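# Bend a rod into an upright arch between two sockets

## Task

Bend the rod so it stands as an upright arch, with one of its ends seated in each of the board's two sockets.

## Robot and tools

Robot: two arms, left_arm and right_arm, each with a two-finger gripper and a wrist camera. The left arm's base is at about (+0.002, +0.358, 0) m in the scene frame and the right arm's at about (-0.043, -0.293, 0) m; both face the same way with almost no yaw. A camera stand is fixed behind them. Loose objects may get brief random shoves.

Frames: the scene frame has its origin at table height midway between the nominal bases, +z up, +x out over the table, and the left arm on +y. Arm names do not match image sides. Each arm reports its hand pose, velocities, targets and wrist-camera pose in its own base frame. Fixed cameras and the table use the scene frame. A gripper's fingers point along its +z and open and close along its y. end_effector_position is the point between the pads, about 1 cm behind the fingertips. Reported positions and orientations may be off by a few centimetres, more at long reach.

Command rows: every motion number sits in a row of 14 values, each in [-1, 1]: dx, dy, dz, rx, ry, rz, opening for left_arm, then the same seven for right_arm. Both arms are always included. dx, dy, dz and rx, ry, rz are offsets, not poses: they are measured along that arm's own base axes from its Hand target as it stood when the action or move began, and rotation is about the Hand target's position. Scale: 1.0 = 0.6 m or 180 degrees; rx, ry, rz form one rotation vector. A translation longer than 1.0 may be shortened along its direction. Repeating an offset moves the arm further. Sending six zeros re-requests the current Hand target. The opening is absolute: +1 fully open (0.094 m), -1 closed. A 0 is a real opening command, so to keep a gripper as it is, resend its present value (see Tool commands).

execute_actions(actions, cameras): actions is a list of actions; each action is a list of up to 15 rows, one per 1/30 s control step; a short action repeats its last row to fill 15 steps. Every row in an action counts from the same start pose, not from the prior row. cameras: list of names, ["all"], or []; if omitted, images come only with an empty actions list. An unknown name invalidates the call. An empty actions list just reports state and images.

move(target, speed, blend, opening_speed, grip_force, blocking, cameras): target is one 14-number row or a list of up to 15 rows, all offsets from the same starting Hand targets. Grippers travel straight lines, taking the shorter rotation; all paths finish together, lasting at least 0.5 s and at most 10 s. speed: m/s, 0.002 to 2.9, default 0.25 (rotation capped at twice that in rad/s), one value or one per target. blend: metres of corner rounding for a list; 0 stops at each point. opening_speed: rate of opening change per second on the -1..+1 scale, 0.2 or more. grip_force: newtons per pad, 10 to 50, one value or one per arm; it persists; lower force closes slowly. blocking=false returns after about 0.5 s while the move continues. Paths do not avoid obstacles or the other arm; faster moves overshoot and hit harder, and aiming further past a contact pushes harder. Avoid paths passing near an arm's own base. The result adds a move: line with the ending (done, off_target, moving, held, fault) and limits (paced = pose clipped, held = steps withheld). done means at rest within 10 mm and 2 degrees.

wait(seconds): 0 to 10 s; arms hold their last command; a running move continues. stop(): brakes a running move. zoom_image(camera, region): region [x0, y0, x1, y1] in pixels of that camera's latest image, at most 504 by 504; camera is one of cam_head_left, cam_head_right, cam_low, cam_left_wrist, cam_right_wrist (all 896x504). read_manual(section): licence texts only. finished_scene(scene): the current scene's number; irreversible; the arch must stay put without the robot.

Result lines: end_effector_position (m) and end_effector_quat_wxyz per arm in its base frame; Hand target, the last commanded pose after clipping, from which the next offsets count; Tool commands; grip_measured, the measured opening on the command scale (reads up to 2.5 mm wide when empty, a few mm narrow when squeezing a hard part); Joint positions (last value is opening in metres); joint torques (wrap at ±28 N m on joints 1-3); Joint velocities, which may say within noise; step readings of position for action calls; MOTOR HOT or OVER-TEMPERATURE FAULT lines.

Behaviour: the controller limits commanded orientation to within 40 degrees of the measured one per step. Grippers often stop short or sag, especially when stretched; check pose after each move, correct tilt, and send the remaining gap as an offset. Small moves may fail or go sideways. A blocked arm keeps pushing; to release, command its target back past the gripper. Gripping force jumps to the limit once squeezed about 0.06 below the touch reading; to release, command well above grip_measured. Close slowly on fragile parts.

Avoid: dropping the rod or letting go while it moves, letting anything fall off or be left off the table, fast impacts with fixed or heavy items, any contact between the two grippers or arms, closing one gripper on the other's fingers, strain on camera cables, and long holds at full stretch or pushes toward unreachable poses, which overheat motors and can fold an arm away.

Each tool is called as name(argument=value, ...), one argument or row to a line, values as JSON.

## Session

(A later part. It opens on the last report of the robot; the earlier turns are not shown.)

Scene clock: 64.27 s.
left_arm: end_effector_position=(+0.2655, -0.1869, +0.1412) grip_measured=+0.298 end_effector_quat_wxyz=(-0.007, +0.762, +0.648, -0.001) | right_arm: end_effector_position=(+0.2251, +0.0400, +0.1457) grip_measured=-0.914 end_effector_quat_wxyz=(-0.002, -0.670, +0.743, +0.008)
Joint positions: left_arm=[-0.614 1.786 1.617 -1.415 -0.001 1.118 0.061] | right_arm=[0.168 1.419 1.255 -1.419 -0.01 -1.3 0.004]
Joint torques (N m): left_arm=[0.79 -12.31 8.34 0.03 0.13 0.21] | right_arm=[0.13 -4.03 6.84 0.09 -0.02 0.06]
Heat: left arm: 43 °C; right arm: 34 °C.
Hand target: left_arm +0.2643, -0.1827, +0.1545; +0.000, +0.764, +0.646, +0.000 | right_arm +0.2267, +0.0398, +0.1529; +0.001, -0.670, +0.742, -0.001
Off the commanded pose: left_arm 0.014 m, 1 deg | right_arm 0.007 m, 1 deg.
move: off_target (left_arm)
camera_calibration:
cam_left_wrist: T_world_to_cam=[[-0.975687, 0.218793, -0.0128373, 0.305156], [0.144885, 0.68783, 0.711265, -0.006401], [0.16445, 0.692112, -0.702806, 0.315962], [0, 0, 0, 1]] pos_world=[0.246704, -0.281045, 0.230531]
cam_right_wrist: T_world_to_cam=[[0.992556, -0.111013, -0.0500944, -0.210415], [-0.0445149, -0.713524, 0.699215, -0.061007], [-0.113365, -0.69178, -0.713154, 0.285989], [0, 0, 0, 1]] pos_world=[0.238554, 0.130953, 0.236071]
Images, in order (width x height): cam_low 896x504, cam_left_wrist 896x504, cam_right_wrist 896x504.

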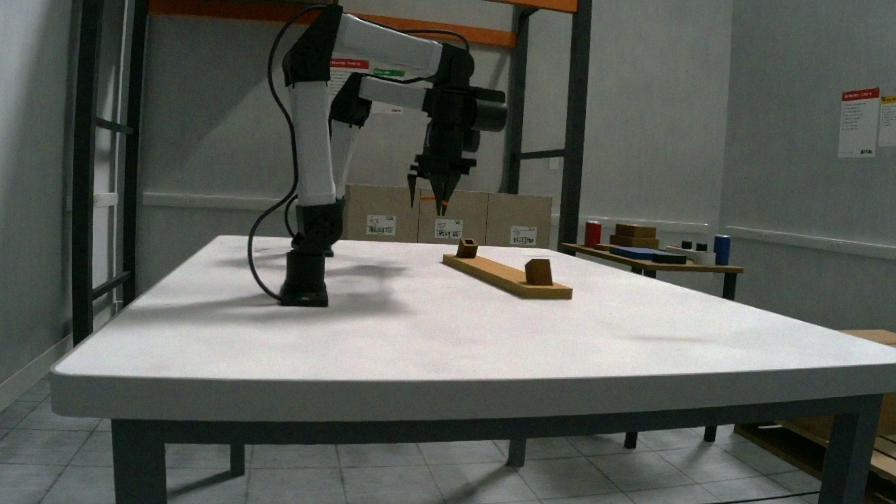

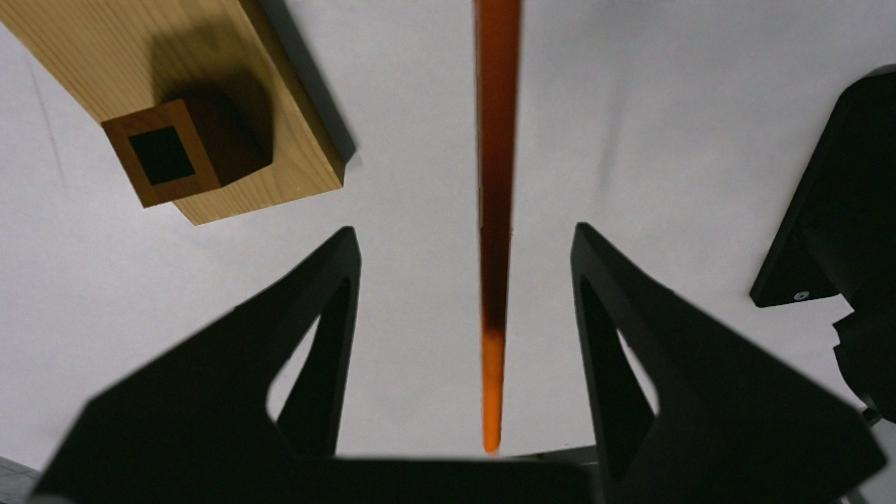

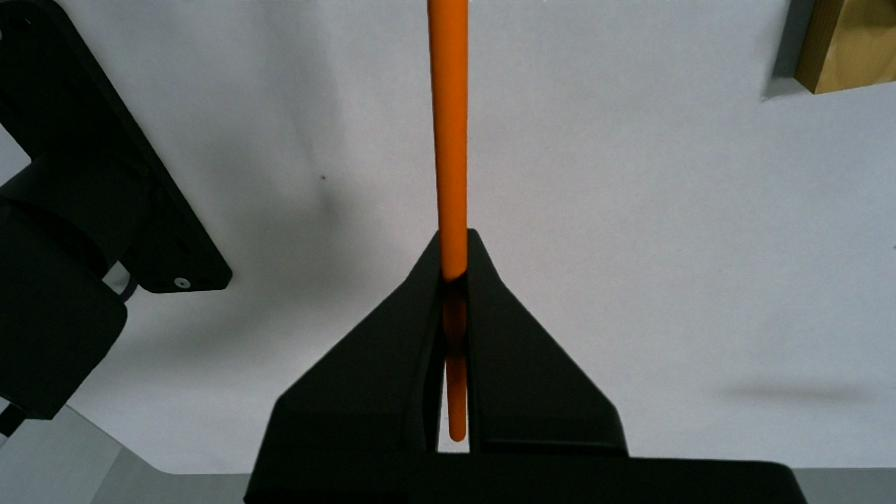

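move(
  target=[
    [-0.0125,0.002,0,0,0,0,0.1,0,0,0,0,0,0,-1],
    [-0.0125,0.002,0,0,0,0,-1,0,0,0,0,0,0,-1],
  ],
  speed=0.05,
  opening_speed=0.6,
  cameras=["all"],
)

Scene clock: 69.33 s.
left_arm: end_effector_position=(+0.2650, -0.1865, +0.1473) grip_measured=-0.913 end_effector_quat_wxyz=(+0.003, +0.762, +0.648, +0.001) | right_arm: end_effector_position=(+0.2249, +0.0399, +0.1457) grip_measured=-0.914 end_effector_quat_wxyz=(-0.003, -0.669, +0.743, +0.008)
Joint positions: left_arm=[-0.614 1.766 1.617 -1.415 -0.001 1.118 0.004] | right_arm=[0.168 1.419 1.255 -1.42 -0.01 -1.298 0.004]
Joint torques (N m): left_arm=[-0.18 -12.6 5.89 0.12 0.13 0.11] | right_arm=[0.13 -4.03 6.84 0.08 -0.03 0.05]
Heat: left arm: 43 °C; right arm: 35 °C.
Hand target: left_arm +0.2568, -0.1815, +0.1544; +0.000, +0.764, +0.646, +0.000 | right_arm +0.2267, +0.0398, +0.1529; +0.001, -0.670, +0.742, -0.001
Off the commanded pose: left_arm 0.012 m, 1 deg | right_arm 0.007 m, 1 deg.
move: off_target (left_arm); target 2's new opening was sent with left_arm's hand 0.012 m and 1 deg from that target
camera_calibration:
cam_left_wrist: T_world_to_cam=[[-0.975317, 0.218546, -0.0315413, 0.30726], [0.133169, 0.696113, 0.705473, -0.00542772], [0.176135, 0.683859, -0.708034, 0.316245], [0, 0, 0, 1]] pos_world=[0.244697, -0.27964, 0.237433]
cam_right_wrist: T_world_to_cam=[[0.992394, -0.112153, -0.0507544, -0.210074], [-0.0448078, -0.713098, 0.699631, -0.0610219], [-0.114659, -0.692035, -0.7127, 0.286154], [0, 0, 0, 1]] pos_world=[0.238552, 0.130954, 0.235973]

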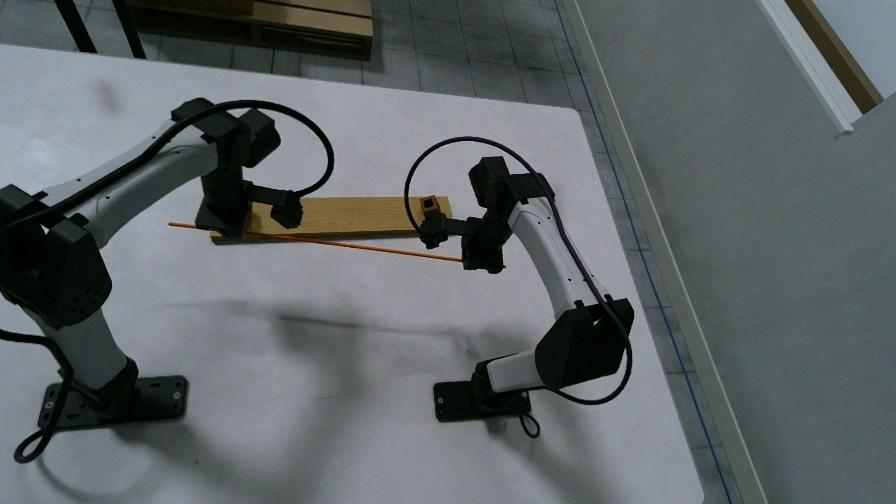

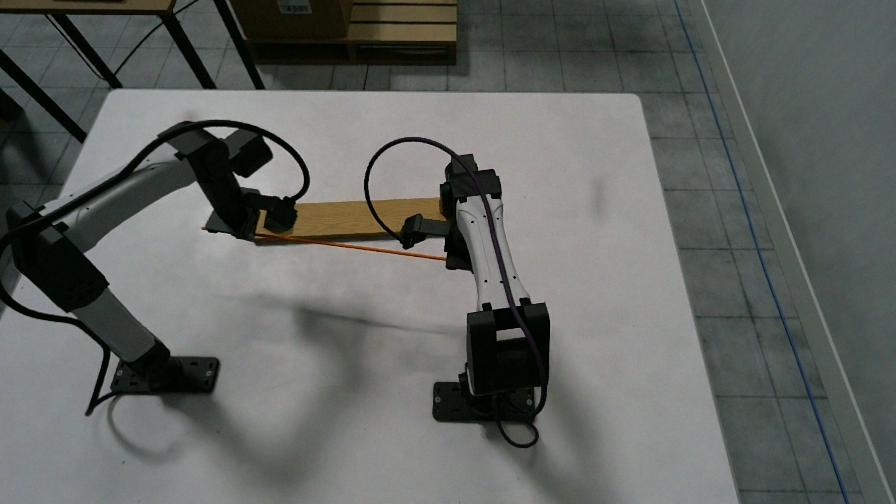

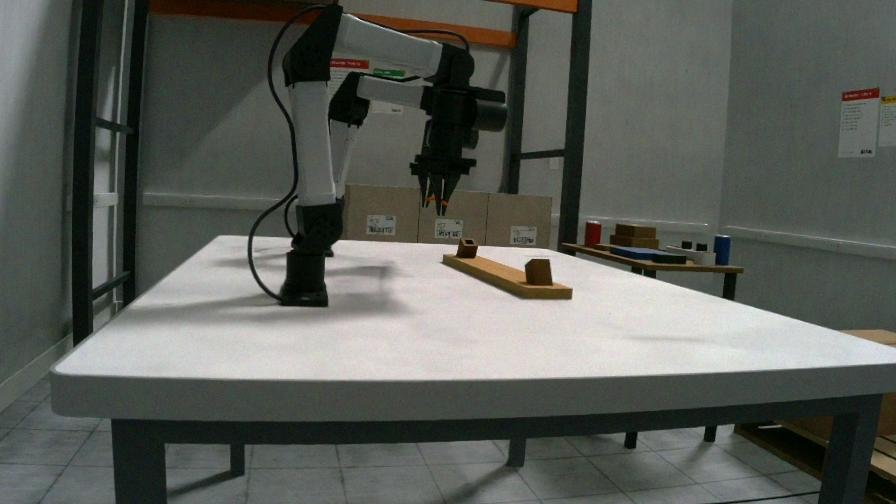

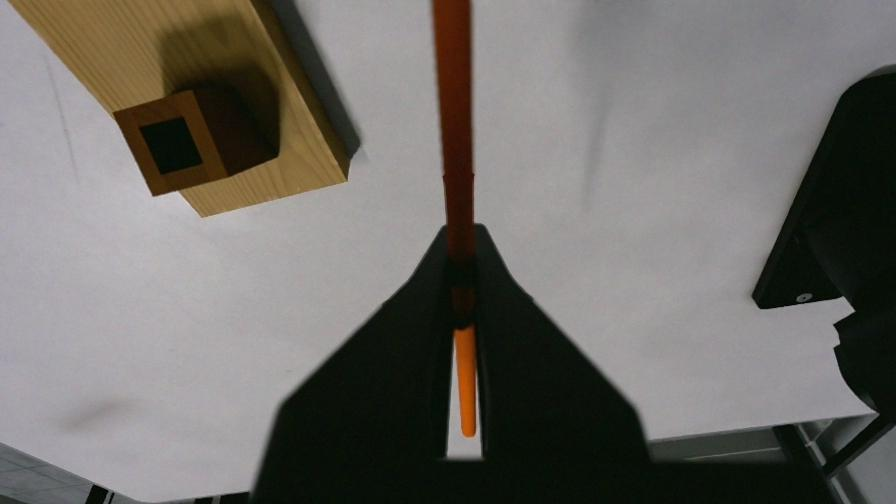

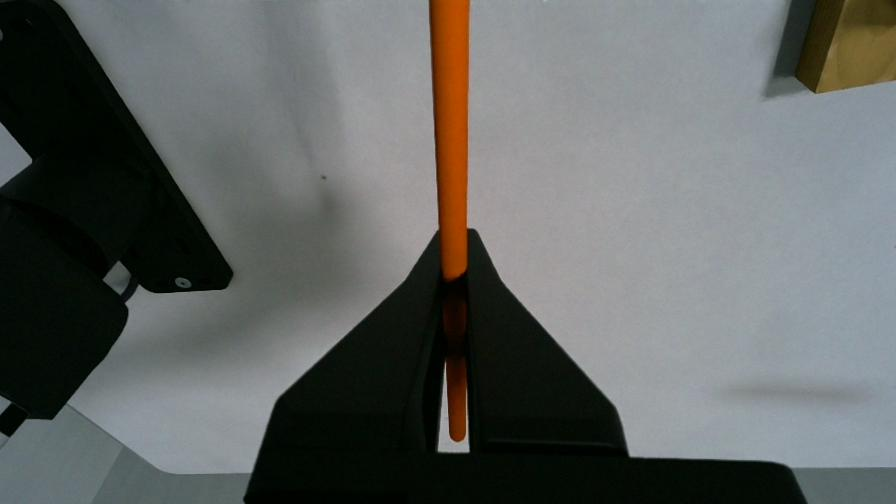

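move(
  target=[
    [0.01,-0.003,0,0,0,0,-0.5,0,0,0,0,0,0,-1],
    [0.01,-0.003,-0.028,0,0,0,-0.5,0,0,0,0,0,0,-1],
    [0.01,-0.003,-0.028,0,0,0,-1,0,0,0,0,0,0,-1],
  ],
  speed=0.05,
  opening_speed=0.6,
  cameras=["cam_left_wrist","cam_right_wrist"],
)

Scene clock: 74.30 s.
left_arm: end_effector_position=(+0.2639, -0.1858, +0.1369) grip_measured=-0.933 end_effector_quat_wxyz=(-0.001, +0.762, +0.648, +0.000) | right_arm: end_effector_position=(+0.2249, +0.0399, +0.1457) grip_measured=-0.914 end_effector_quat_wxyz=(-0.003, -0.669, +0.743, +0.008)
Joint positions: left_arm=[-0.614 1.766 1.576 -1.382 -0.001 1.118 0.003] | right_arm=[0.168 1.419 1.255 -1.42 -0.01 -1.298 0.004]
Joint torques (N m): left_arm=[0.4 -10.89 5.55 0.43 0.13 0.17] | right_arm=[0.14 -4.03 6.84 0.08 -0.02 0.05]
Heat: left arm: 43 °C; right arm: 35 °C.
Hand target: left_arm +0.2627, -0.1832, +0.1376; +0.000, +0.764, +0.646, +0.000 | right_arm +0.2267, +0.0398, +0.1529; +0.001, -0.670, +0.743, -0.001
Off the commanded pose: left_arm 0.003 m, 0 deg | right_arm 0.007 m, 1 deg.
move: done
camera_calibration:
cam_left_wrist: T_world_to_cam=[[-0.975484, 0.218747, -0.0241142, 0.304883], [0.137867, 0.692831, 0.707798, -0.000625041], [0.171536, 0.687121, -0.706003, 0.310109], [0, 0, 0, 1]] pos_world=[0.2443, -0.279342, 0.226732]
cam_right_wrist: T_world_to_cam=[[0.992344, -0.112589, -0.0507604, -0.210002], [-0.0451203, -0.713101, 0.699608, -0.0609414], [-0.114965, -0.691962, -0.712721, 0.286223], [0, 0, 0, 1]] pos_world=[0.238551, 0.130954, 0.235972]
Images, in order (width x height): cam_left_wrist 896x504, cam_right_wrist 896x504.

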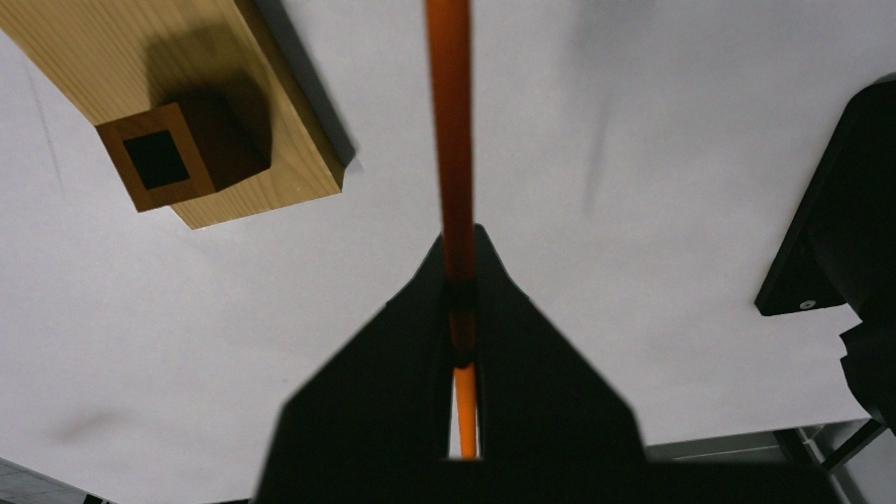

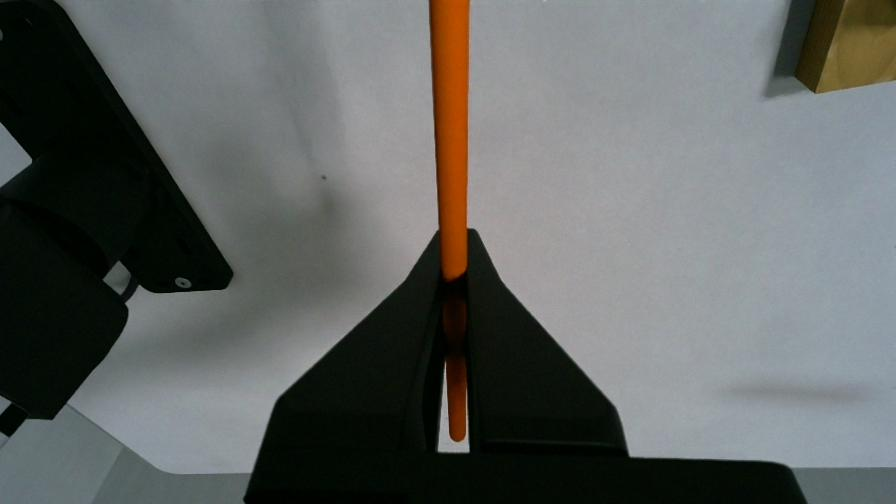

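move(
  target=[
    [-0.0117,-0.0142,0.04,-0.1103,0.0134,0.0291,-1,0.0567,0.0358,0.025,0.1112,-0.0055,0.0312,-1],
    [-0.0217,-0.04,0.0633,-0.2219,0.0167,0.0565,-1,0.1133,0.0867,0.0417,0.2226,-0.0006,0.0602,-1],
  ],
  blend=[0.01,0],
  speed=0.08,
  cameras=["all"],
)

zoom_image(
  camera="cam_low",
  region=[380, 120, 540, 280],
)

Scene clock: 86.43 s.
left_arm: end_effector_position=(+0.2480, -0.1978, +0.1632) grip_measured=-0.934 end_effector_quat_wxyz=(+0.209, +0.664, +0.683, -0.222) | right_arm: end_effector_position=(+0.2933, +0.0796, +0.1686) grip_measured=-0.914 end_effector_quat_wxyz=(-0.206, +0.702, -0.644, -0.224)
Joint positions: left_arm=[-0.369 1.487 1.247 -1.089 0.577 1.102 0.003] | right_arm=[-0.069 1.717 1.514 -1.476 -0.61 -1.76 0.004]
Joint torques (N m): left_arm=[0.21 -9.5 6.22 1.46 1.03 -0.05] | right_arm=[-0.03 -4.49 6.61 -0.3 -1.16 -0.09]
Heat: left arm: 42 °C; right arm: 35 °C.
Hand target: left_arm +0.2498, -0.2073, +0.1756; +0.244, +0.659, +0.670, -0.240 | right_arm +0.2946, +0.0919, +0.1778; -0.231, +0.695, -0.633, -0.253
Off the commanded pose: left_arm 0.016 m, 5 deg | right_arm 0.015 m, 5 deg.
move: off_target (left_arm, right_arm)
camera_calibration:
cam_left_wrist: T_world_to_cam=[[-0.999482, 0.0138836, -0.0290416, 0.258826], [0.00896448, 0.986566, 0.163119, 0.170204], [0.0309161, 0.162774, -0.986179, 0.316588], [0, 0, 0, 1]] pos_world=[0.247379, -0.223043, 0.291966]
cam_right_wrist: T_world_to_cam=[[0.994516, 0.0992222, -0.0330569, -0.292684], [0.103296, -0.981361, 0.162053, 0.0228637], [-0.0163615, -0.164579, -0.986228, 0.313071], [0, 0, 0, 1]] pos_world=[0.293839, 0.103003, 0.295379]

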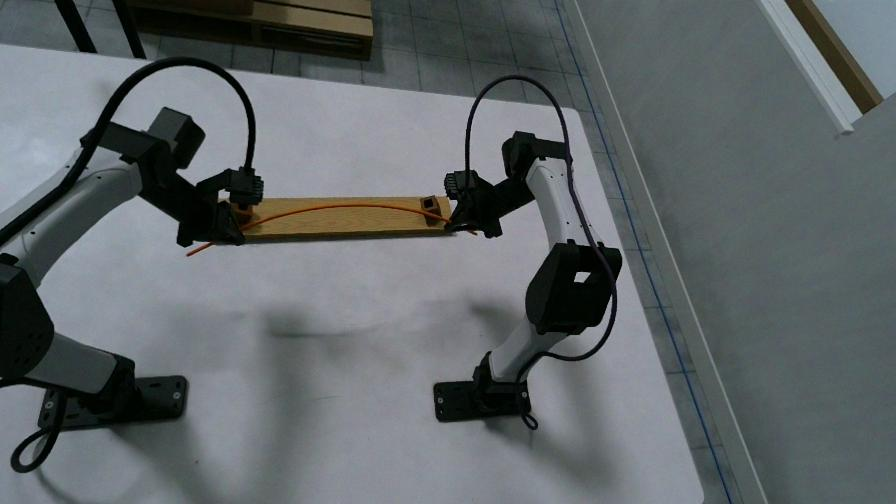

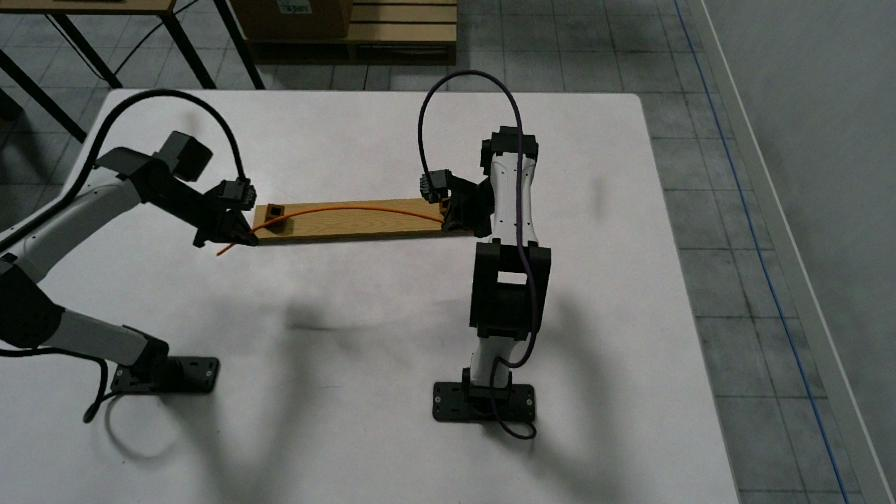

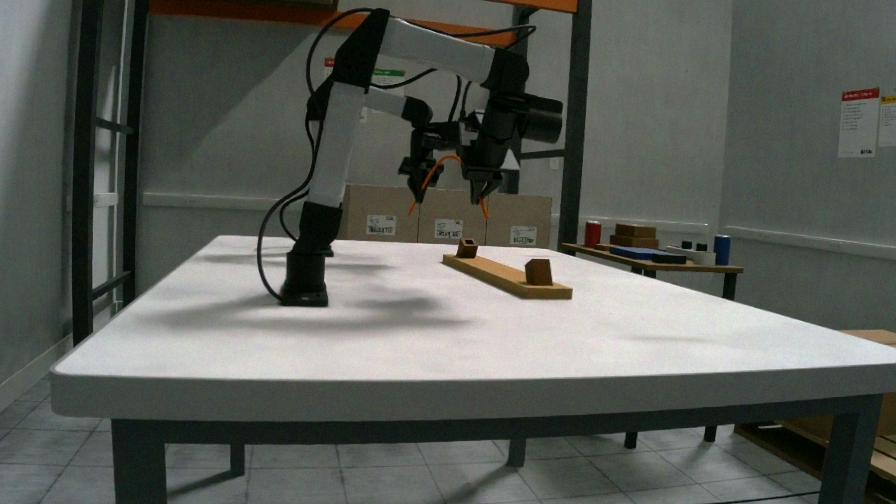

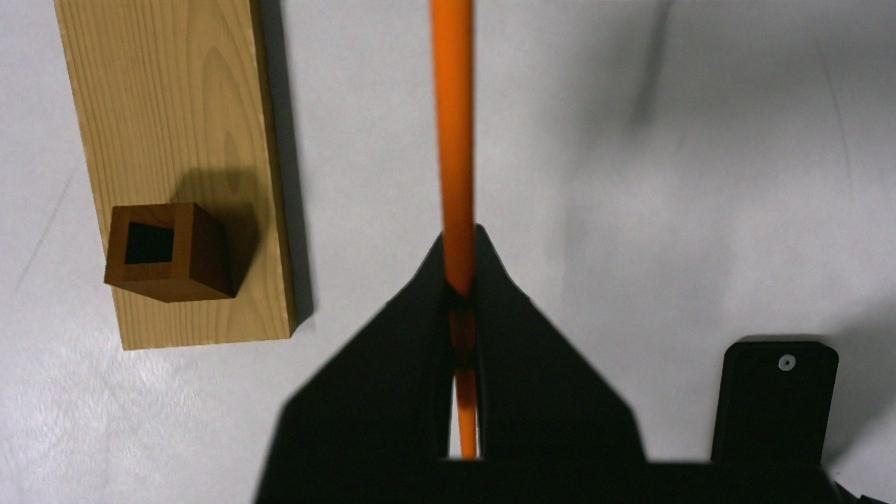

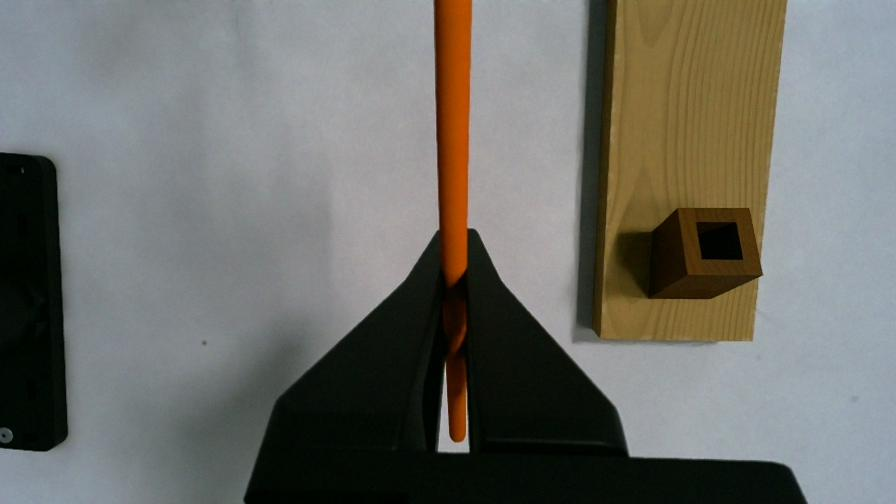

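Scaled by 3.150 from the camera's 896x504 image, which has a finer 1280x720 frame.

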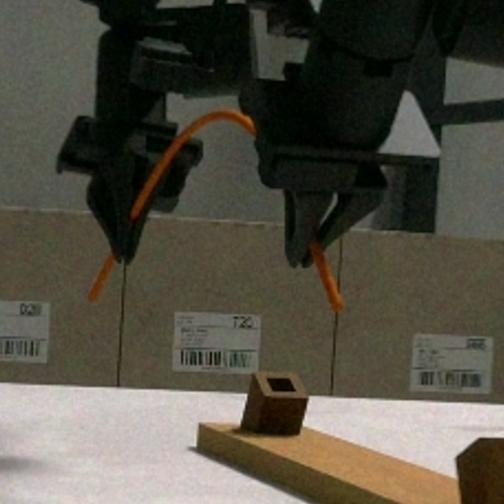

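move(
  target=[0.207,-0.077,0.0357,-0.1708,-0.0682,-0.011,-1,0.204,0.1218,-0.016,0.1756,0.0014,0.0109,-1],
  speed=0.06,
  cameras=["all"],
)

zoom_image(
  camera="cam_head_left",
  region=[210, 140, 290, 220],
)

zoom_image(
  camera="cam_head_right",
  region=[240, 150, 320, 230],
)

zoom_image(
  camera="cam_head_left",
  region=[390, 150, 470, 230],
)

zoom_image(
  camera="cam_head_right",
  region=[400, 150, 480, 230],
)

zoom_image(
  camera="cam_low",
  region=[440, 170, 560, 290],
)

Scene clock: 98.93 s.
left_arm: end_effector_position=(+0.3757, -0.2433, +0.1855) grip_measured=-0.934 end_effector_quat_wxyz=(+0.455, +0.599, +0.574, -0.322) | right_arm: end_effector_position=(+0.4185, +0.1451, +0.1624) grip_measured=-0.914 end_effector_quat_wxyz=(-0.397, +0.622, -0.548, -0.394)
Joint positions: left_arm=[-0.234 1.756 1.247 -0.32 1.033 0.944 0.003] | right_arm=[-0.037 2.288 1.997 -1.513 -1.175 -1.89 0.004]
Joint torques (N m): left_arm=[-1.01 -9.7 7.83 2.36 1.1 0.01] | right_arm=[2.66 -7.79 6.43 -0.43 -1.15 -0.08]
Heat: left arm: 41 °C; right arm: 36 °C.
Hand target: left_arm +0.3740, -0.2534, +0.1971; +0.474, +0.604, +0.542, -0.342 | right_arm +0.4170, +0.1649, +0.1683; -0.406, +0.616, -0.528, -0.421
Off the commanded pose: left_arm 0.015 m, 5 deg | right_arm 0.021 m, 4 deg.
move: off_target (left_arm, right_arm)
camera_calibration:
cam_left_wrist: T_world_to_cam=[[-0.968465, -0.0740574, -0.237891, 0.393422], [0.020503, 0.927876, -0.372324, 0.291054], [0.248306, -0.365461, -0.897097, 0.115298], [0, 0, 0, 1]] pos_world=[0.346418, -0.198789, 0.305391]
cam_right_wrist: T_world_to_cam=[[0.992687, 0.113471, 0.0411856, -0.43726], [0.120524, -0.912498, -0.390924, 0.147775], [-0.00677678, 0.393029, -0.919501, 0.224093], [0, 0, 0, 1]] pos_world=[0.41777, 0.096386, 0.281832]

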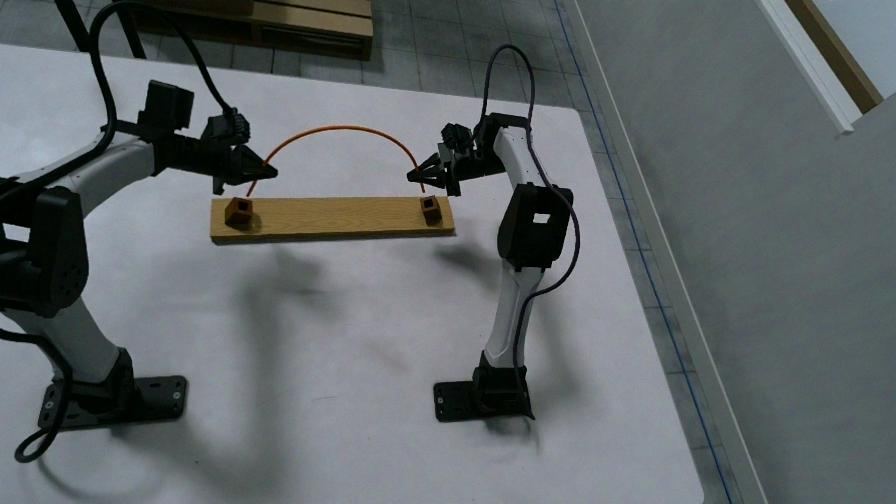

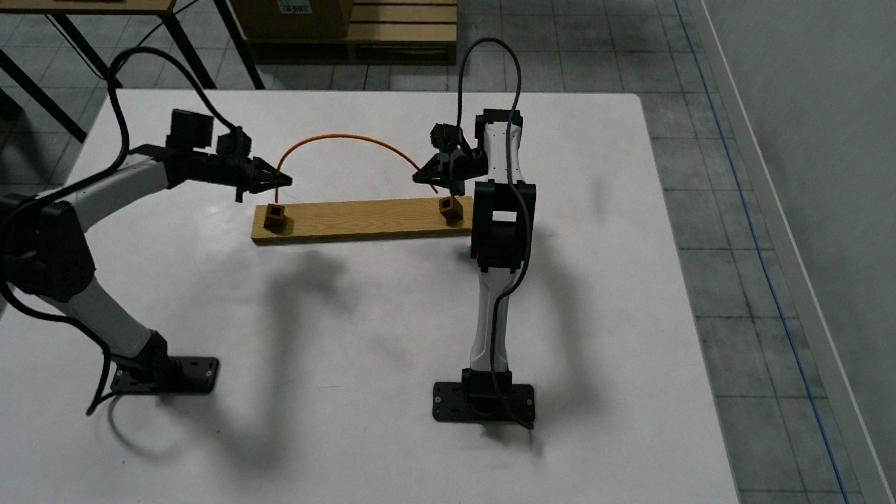

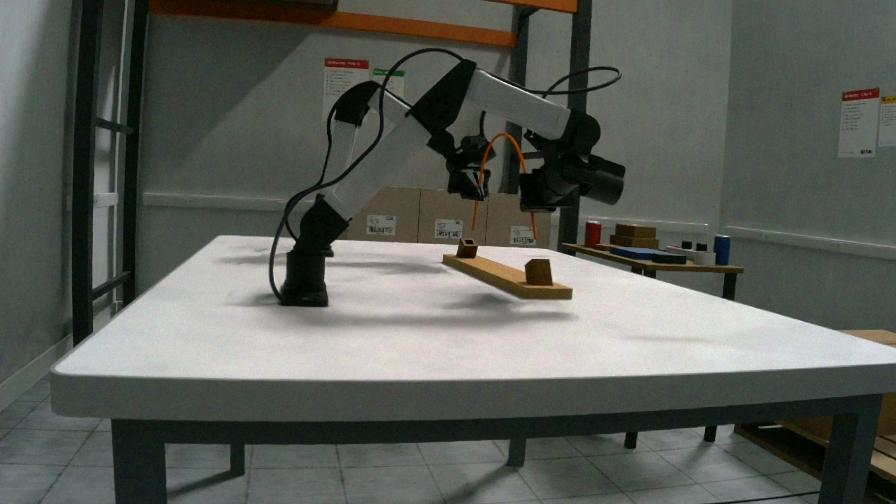

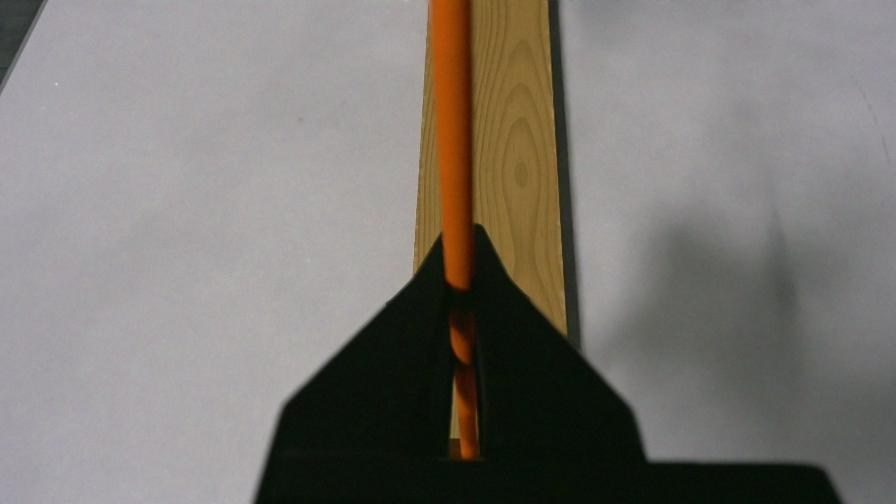

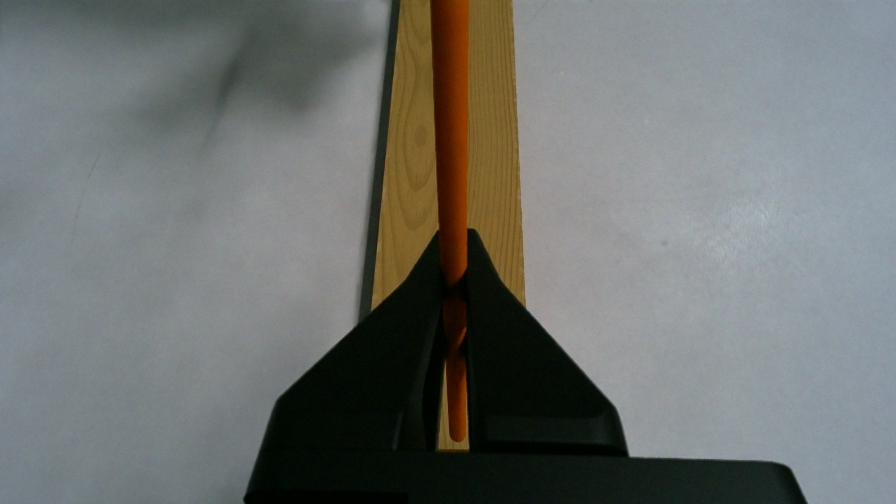

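Scaled by 6.300 from the camera's 896x504 image, which has a finer 1280x720 frame.

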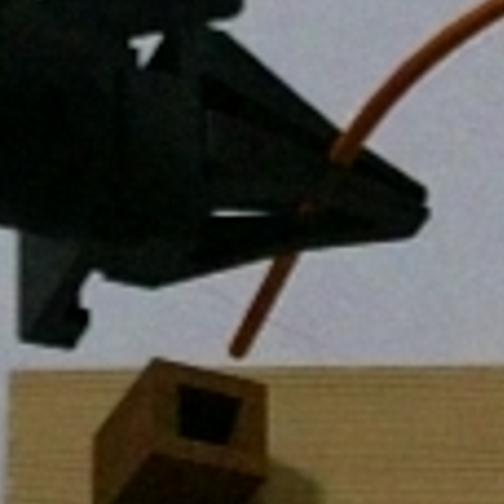

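Scaled by 6.300 from the camera's 896x504 image, which has a finer 1280x720 frame.

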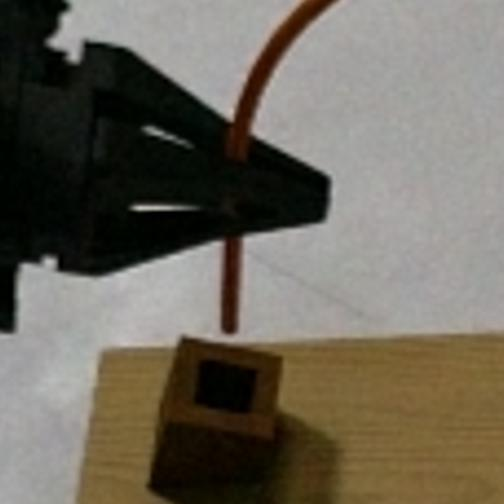

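Scaled by 6.300 from the camera's 896x504 image, which has a finer 1280x720 frame.

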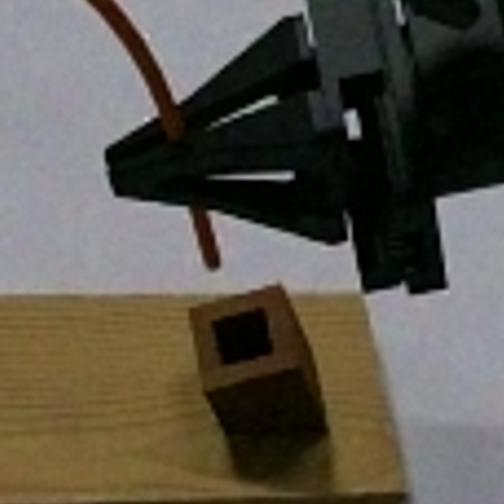

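Scaled by 6.300 from the camera's 896x504 image, which has a finer 1280x720 frame.

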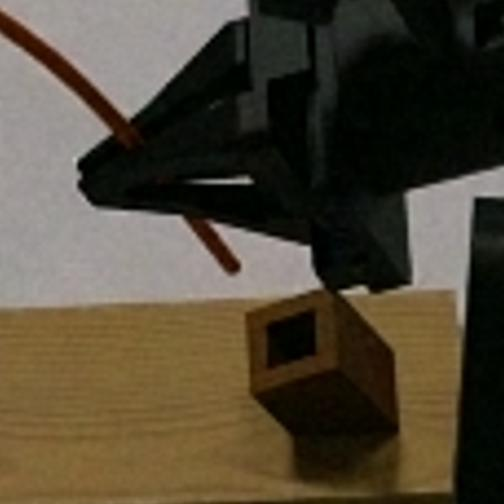

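Scaled by 4.200 from the camera's 896x504 image, which has a finer 1280x720 frame.

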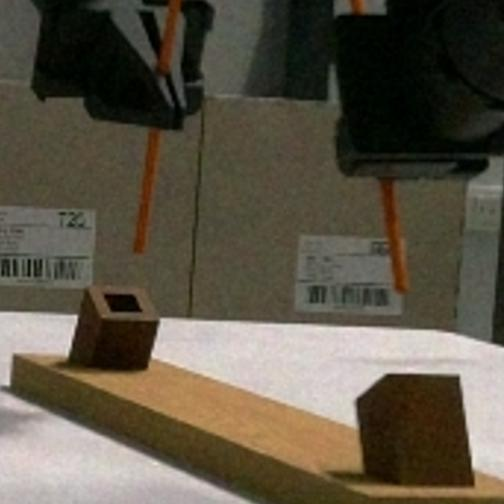

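move(
  target=[-0.004,0.013,-0.037,0,0,0,-1,0.0,-0.023,-0.037,0,0,0,-1],
  speed=0.04,
  cameras=["all"],
)

zoom_image(
  camera="cam_head_left",
  region=[210, 140, 290, 220],
)

zoom_image(
  camera="cam_head_right",
  region=[240, 150, 320, 230],
)

zoom_image(
  camera="cam_head_left",
  region=[390, 150, 470, 230],
)

zoom_image(
  camera="cam_head_right",
  region=[400, 150, 480, 230],
)

zoom_image(
  camera="cam_low",
  region=[440, 170, 560, 290],
)

Scene clock: 105.67 s.
left_arm: end_effector_position=(+0.3753, -0.2381, +0.1673) grip_measured=-0.934 end_effector_quat_wxyz=(+0.455, +0.595, +0.577, -0.325) | right_arm: end_effector_position=(+0.4185, +0.1409, +0.1457) grip_measured=-0.914 end_effector_quat_wxyz=(-0.399, +0.629, -0.537, -0.396)
Joint positions: left_arm=[-0.22 1.772 1.189 -0.257 1.044 0.947 0.003] | right_arm=[-0.047 2.333 1.997 -1.537 -1.175 -1.979 0.004]
Joint torques (N m): left_arm=[-0.57 -9.81 6.6 2.31 1.14 0.21] | right_arm=[1.01 -7.98 4.9 -0.57 -1.03 -0.1]
Heat: left arm: 41 °C; right arm: 36 °C.
Hand target: left_arm +0.3716, -0.2456, +0.1747; +0.474, +0.604, +0.542, -0.342 | right_arm +0.4171, +0.1511, +0.1461; -0.406, +0.616, -0.528, -0.421
Off the commanded pose: left_arm 0.011 m, 5 deg | right_arm 0.010 m, 3 deg.
move: off_target (left_arm, right_arm)
camera_calibration:
cam_left_wrist: T_world_to_cam=[[-0.96993, -0.0810143, -0.229507, 0.38658], [0.0118458, 0.926144, -0.376985, 0.283084], [0.243097, -0.368367, -0.897335, 0.102265], [0, 0, 0, 1]] pos_world=[0.346741, -0.193187, 0.287207]
cam_right_wrist: T_world_to_cam=[[0.98918, 0.135649, 0.055877, -0.439929], [0.146671, -0.905933, -0.397206, 0.126462], [-0.00325973, 0.401103, -0.916027, 0.207318], [0, 0, 0, 1]] pos_world=[0.417296, 0.0910867, 0.264722]

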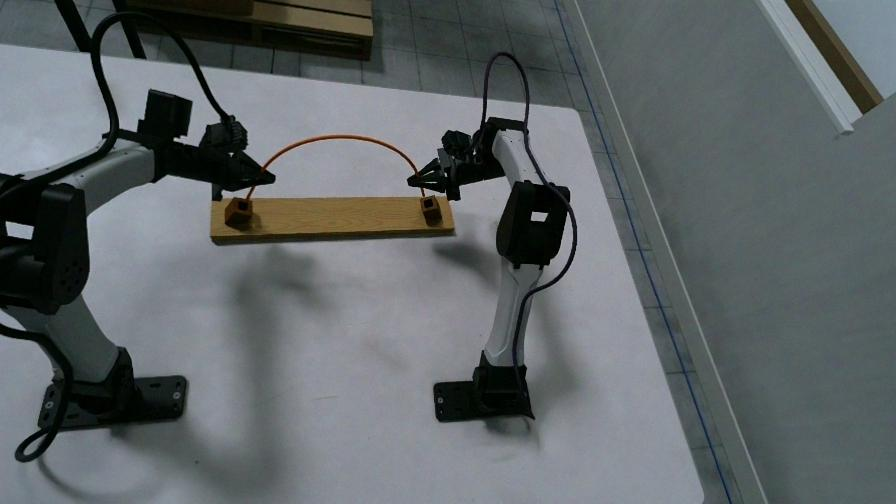

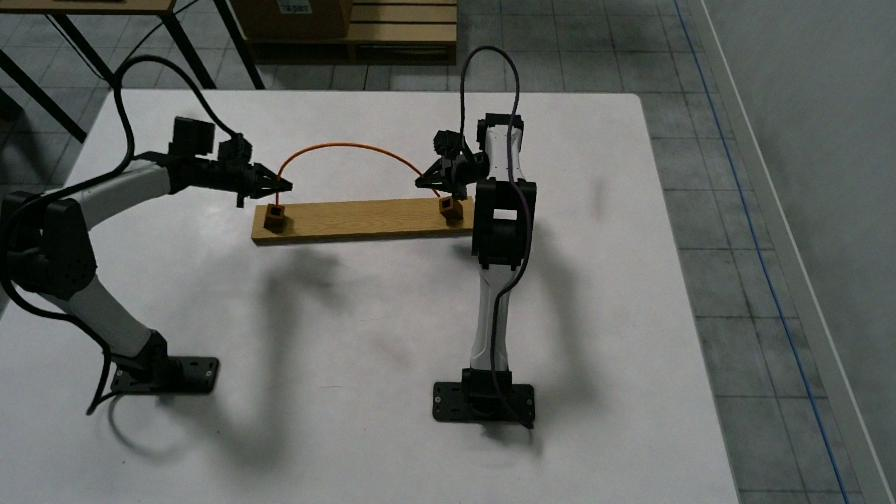

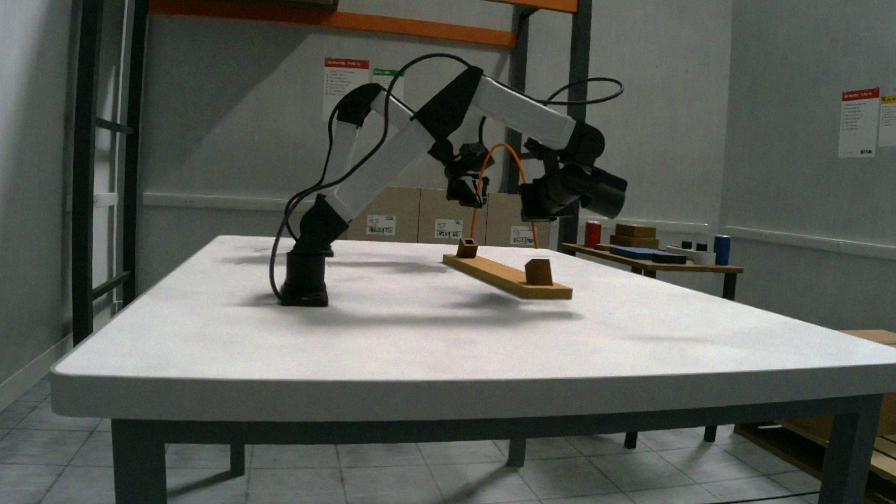

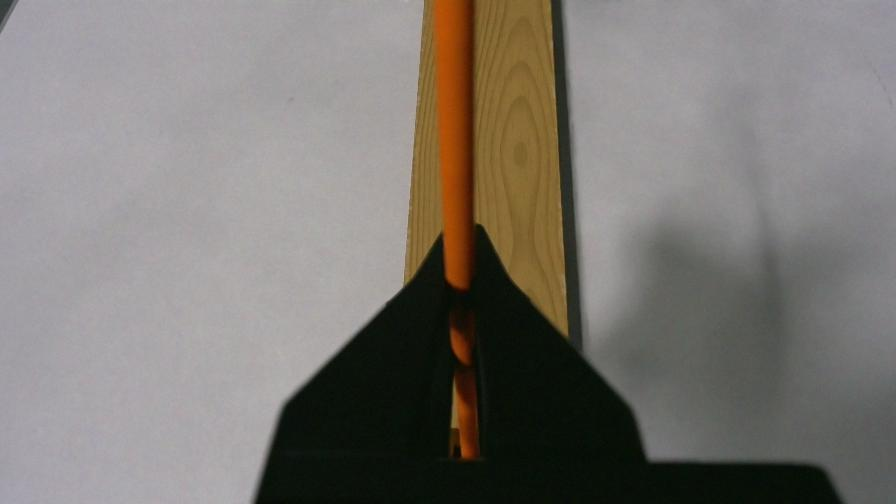

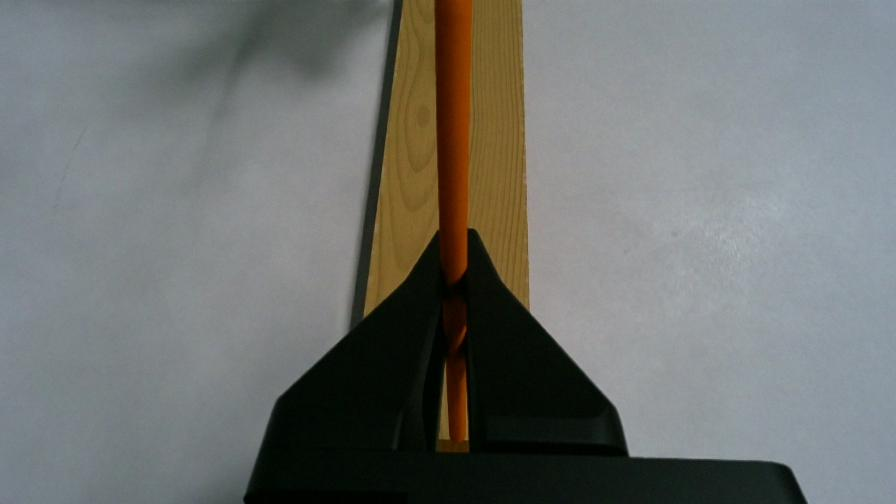

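Scaled by 6.300 from the camera's 896x504 image, which has a finer 1280x720 frame.

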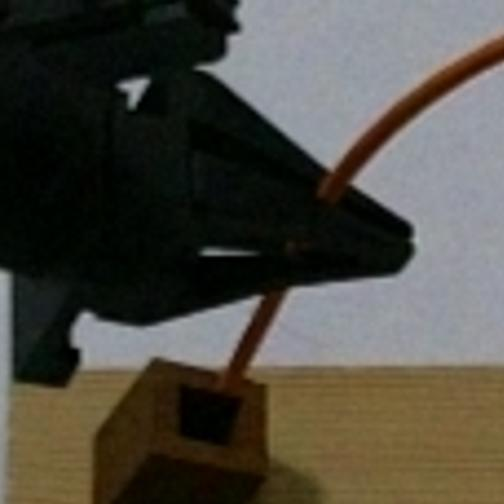

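Scaled by 6.300 from the camera's 896x504 image, which has a finer 1280x720 frame.

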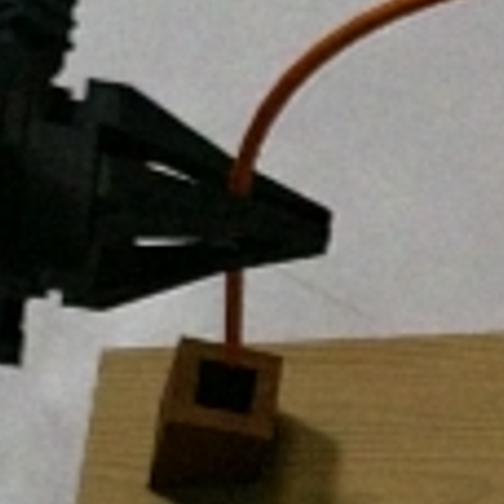

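Scaled by 6.300 from the camera's 896x504 image, which has a finer 1280x720 frame.

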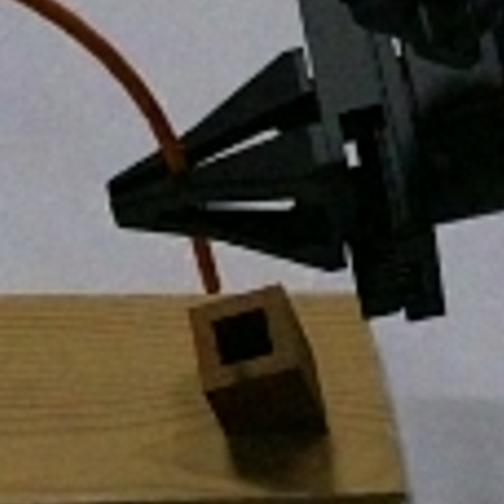

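Scaled by 6.300 from the camera's 896x504 image, which has a finer 1280x720 frame.

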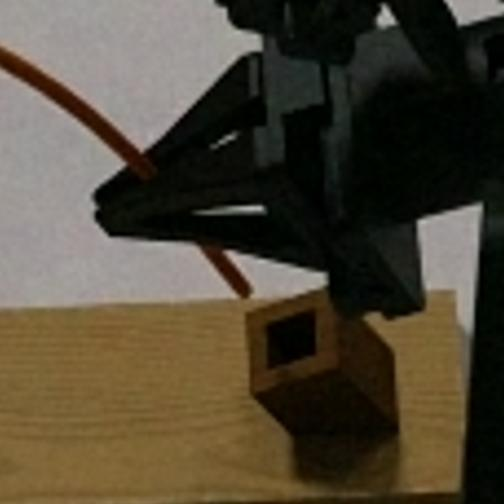

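Scaled by 4.200 from the camera's 896x504 image, which has a finer 1280x720 frame.

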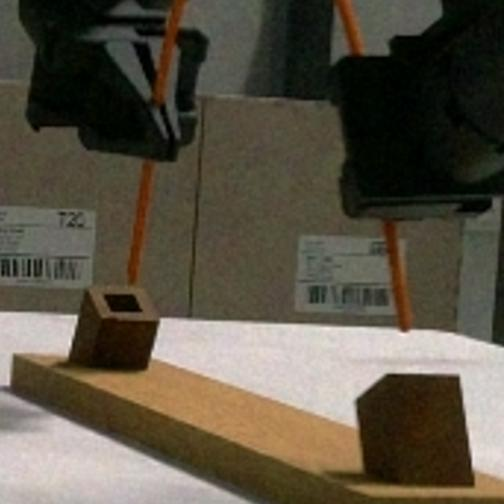

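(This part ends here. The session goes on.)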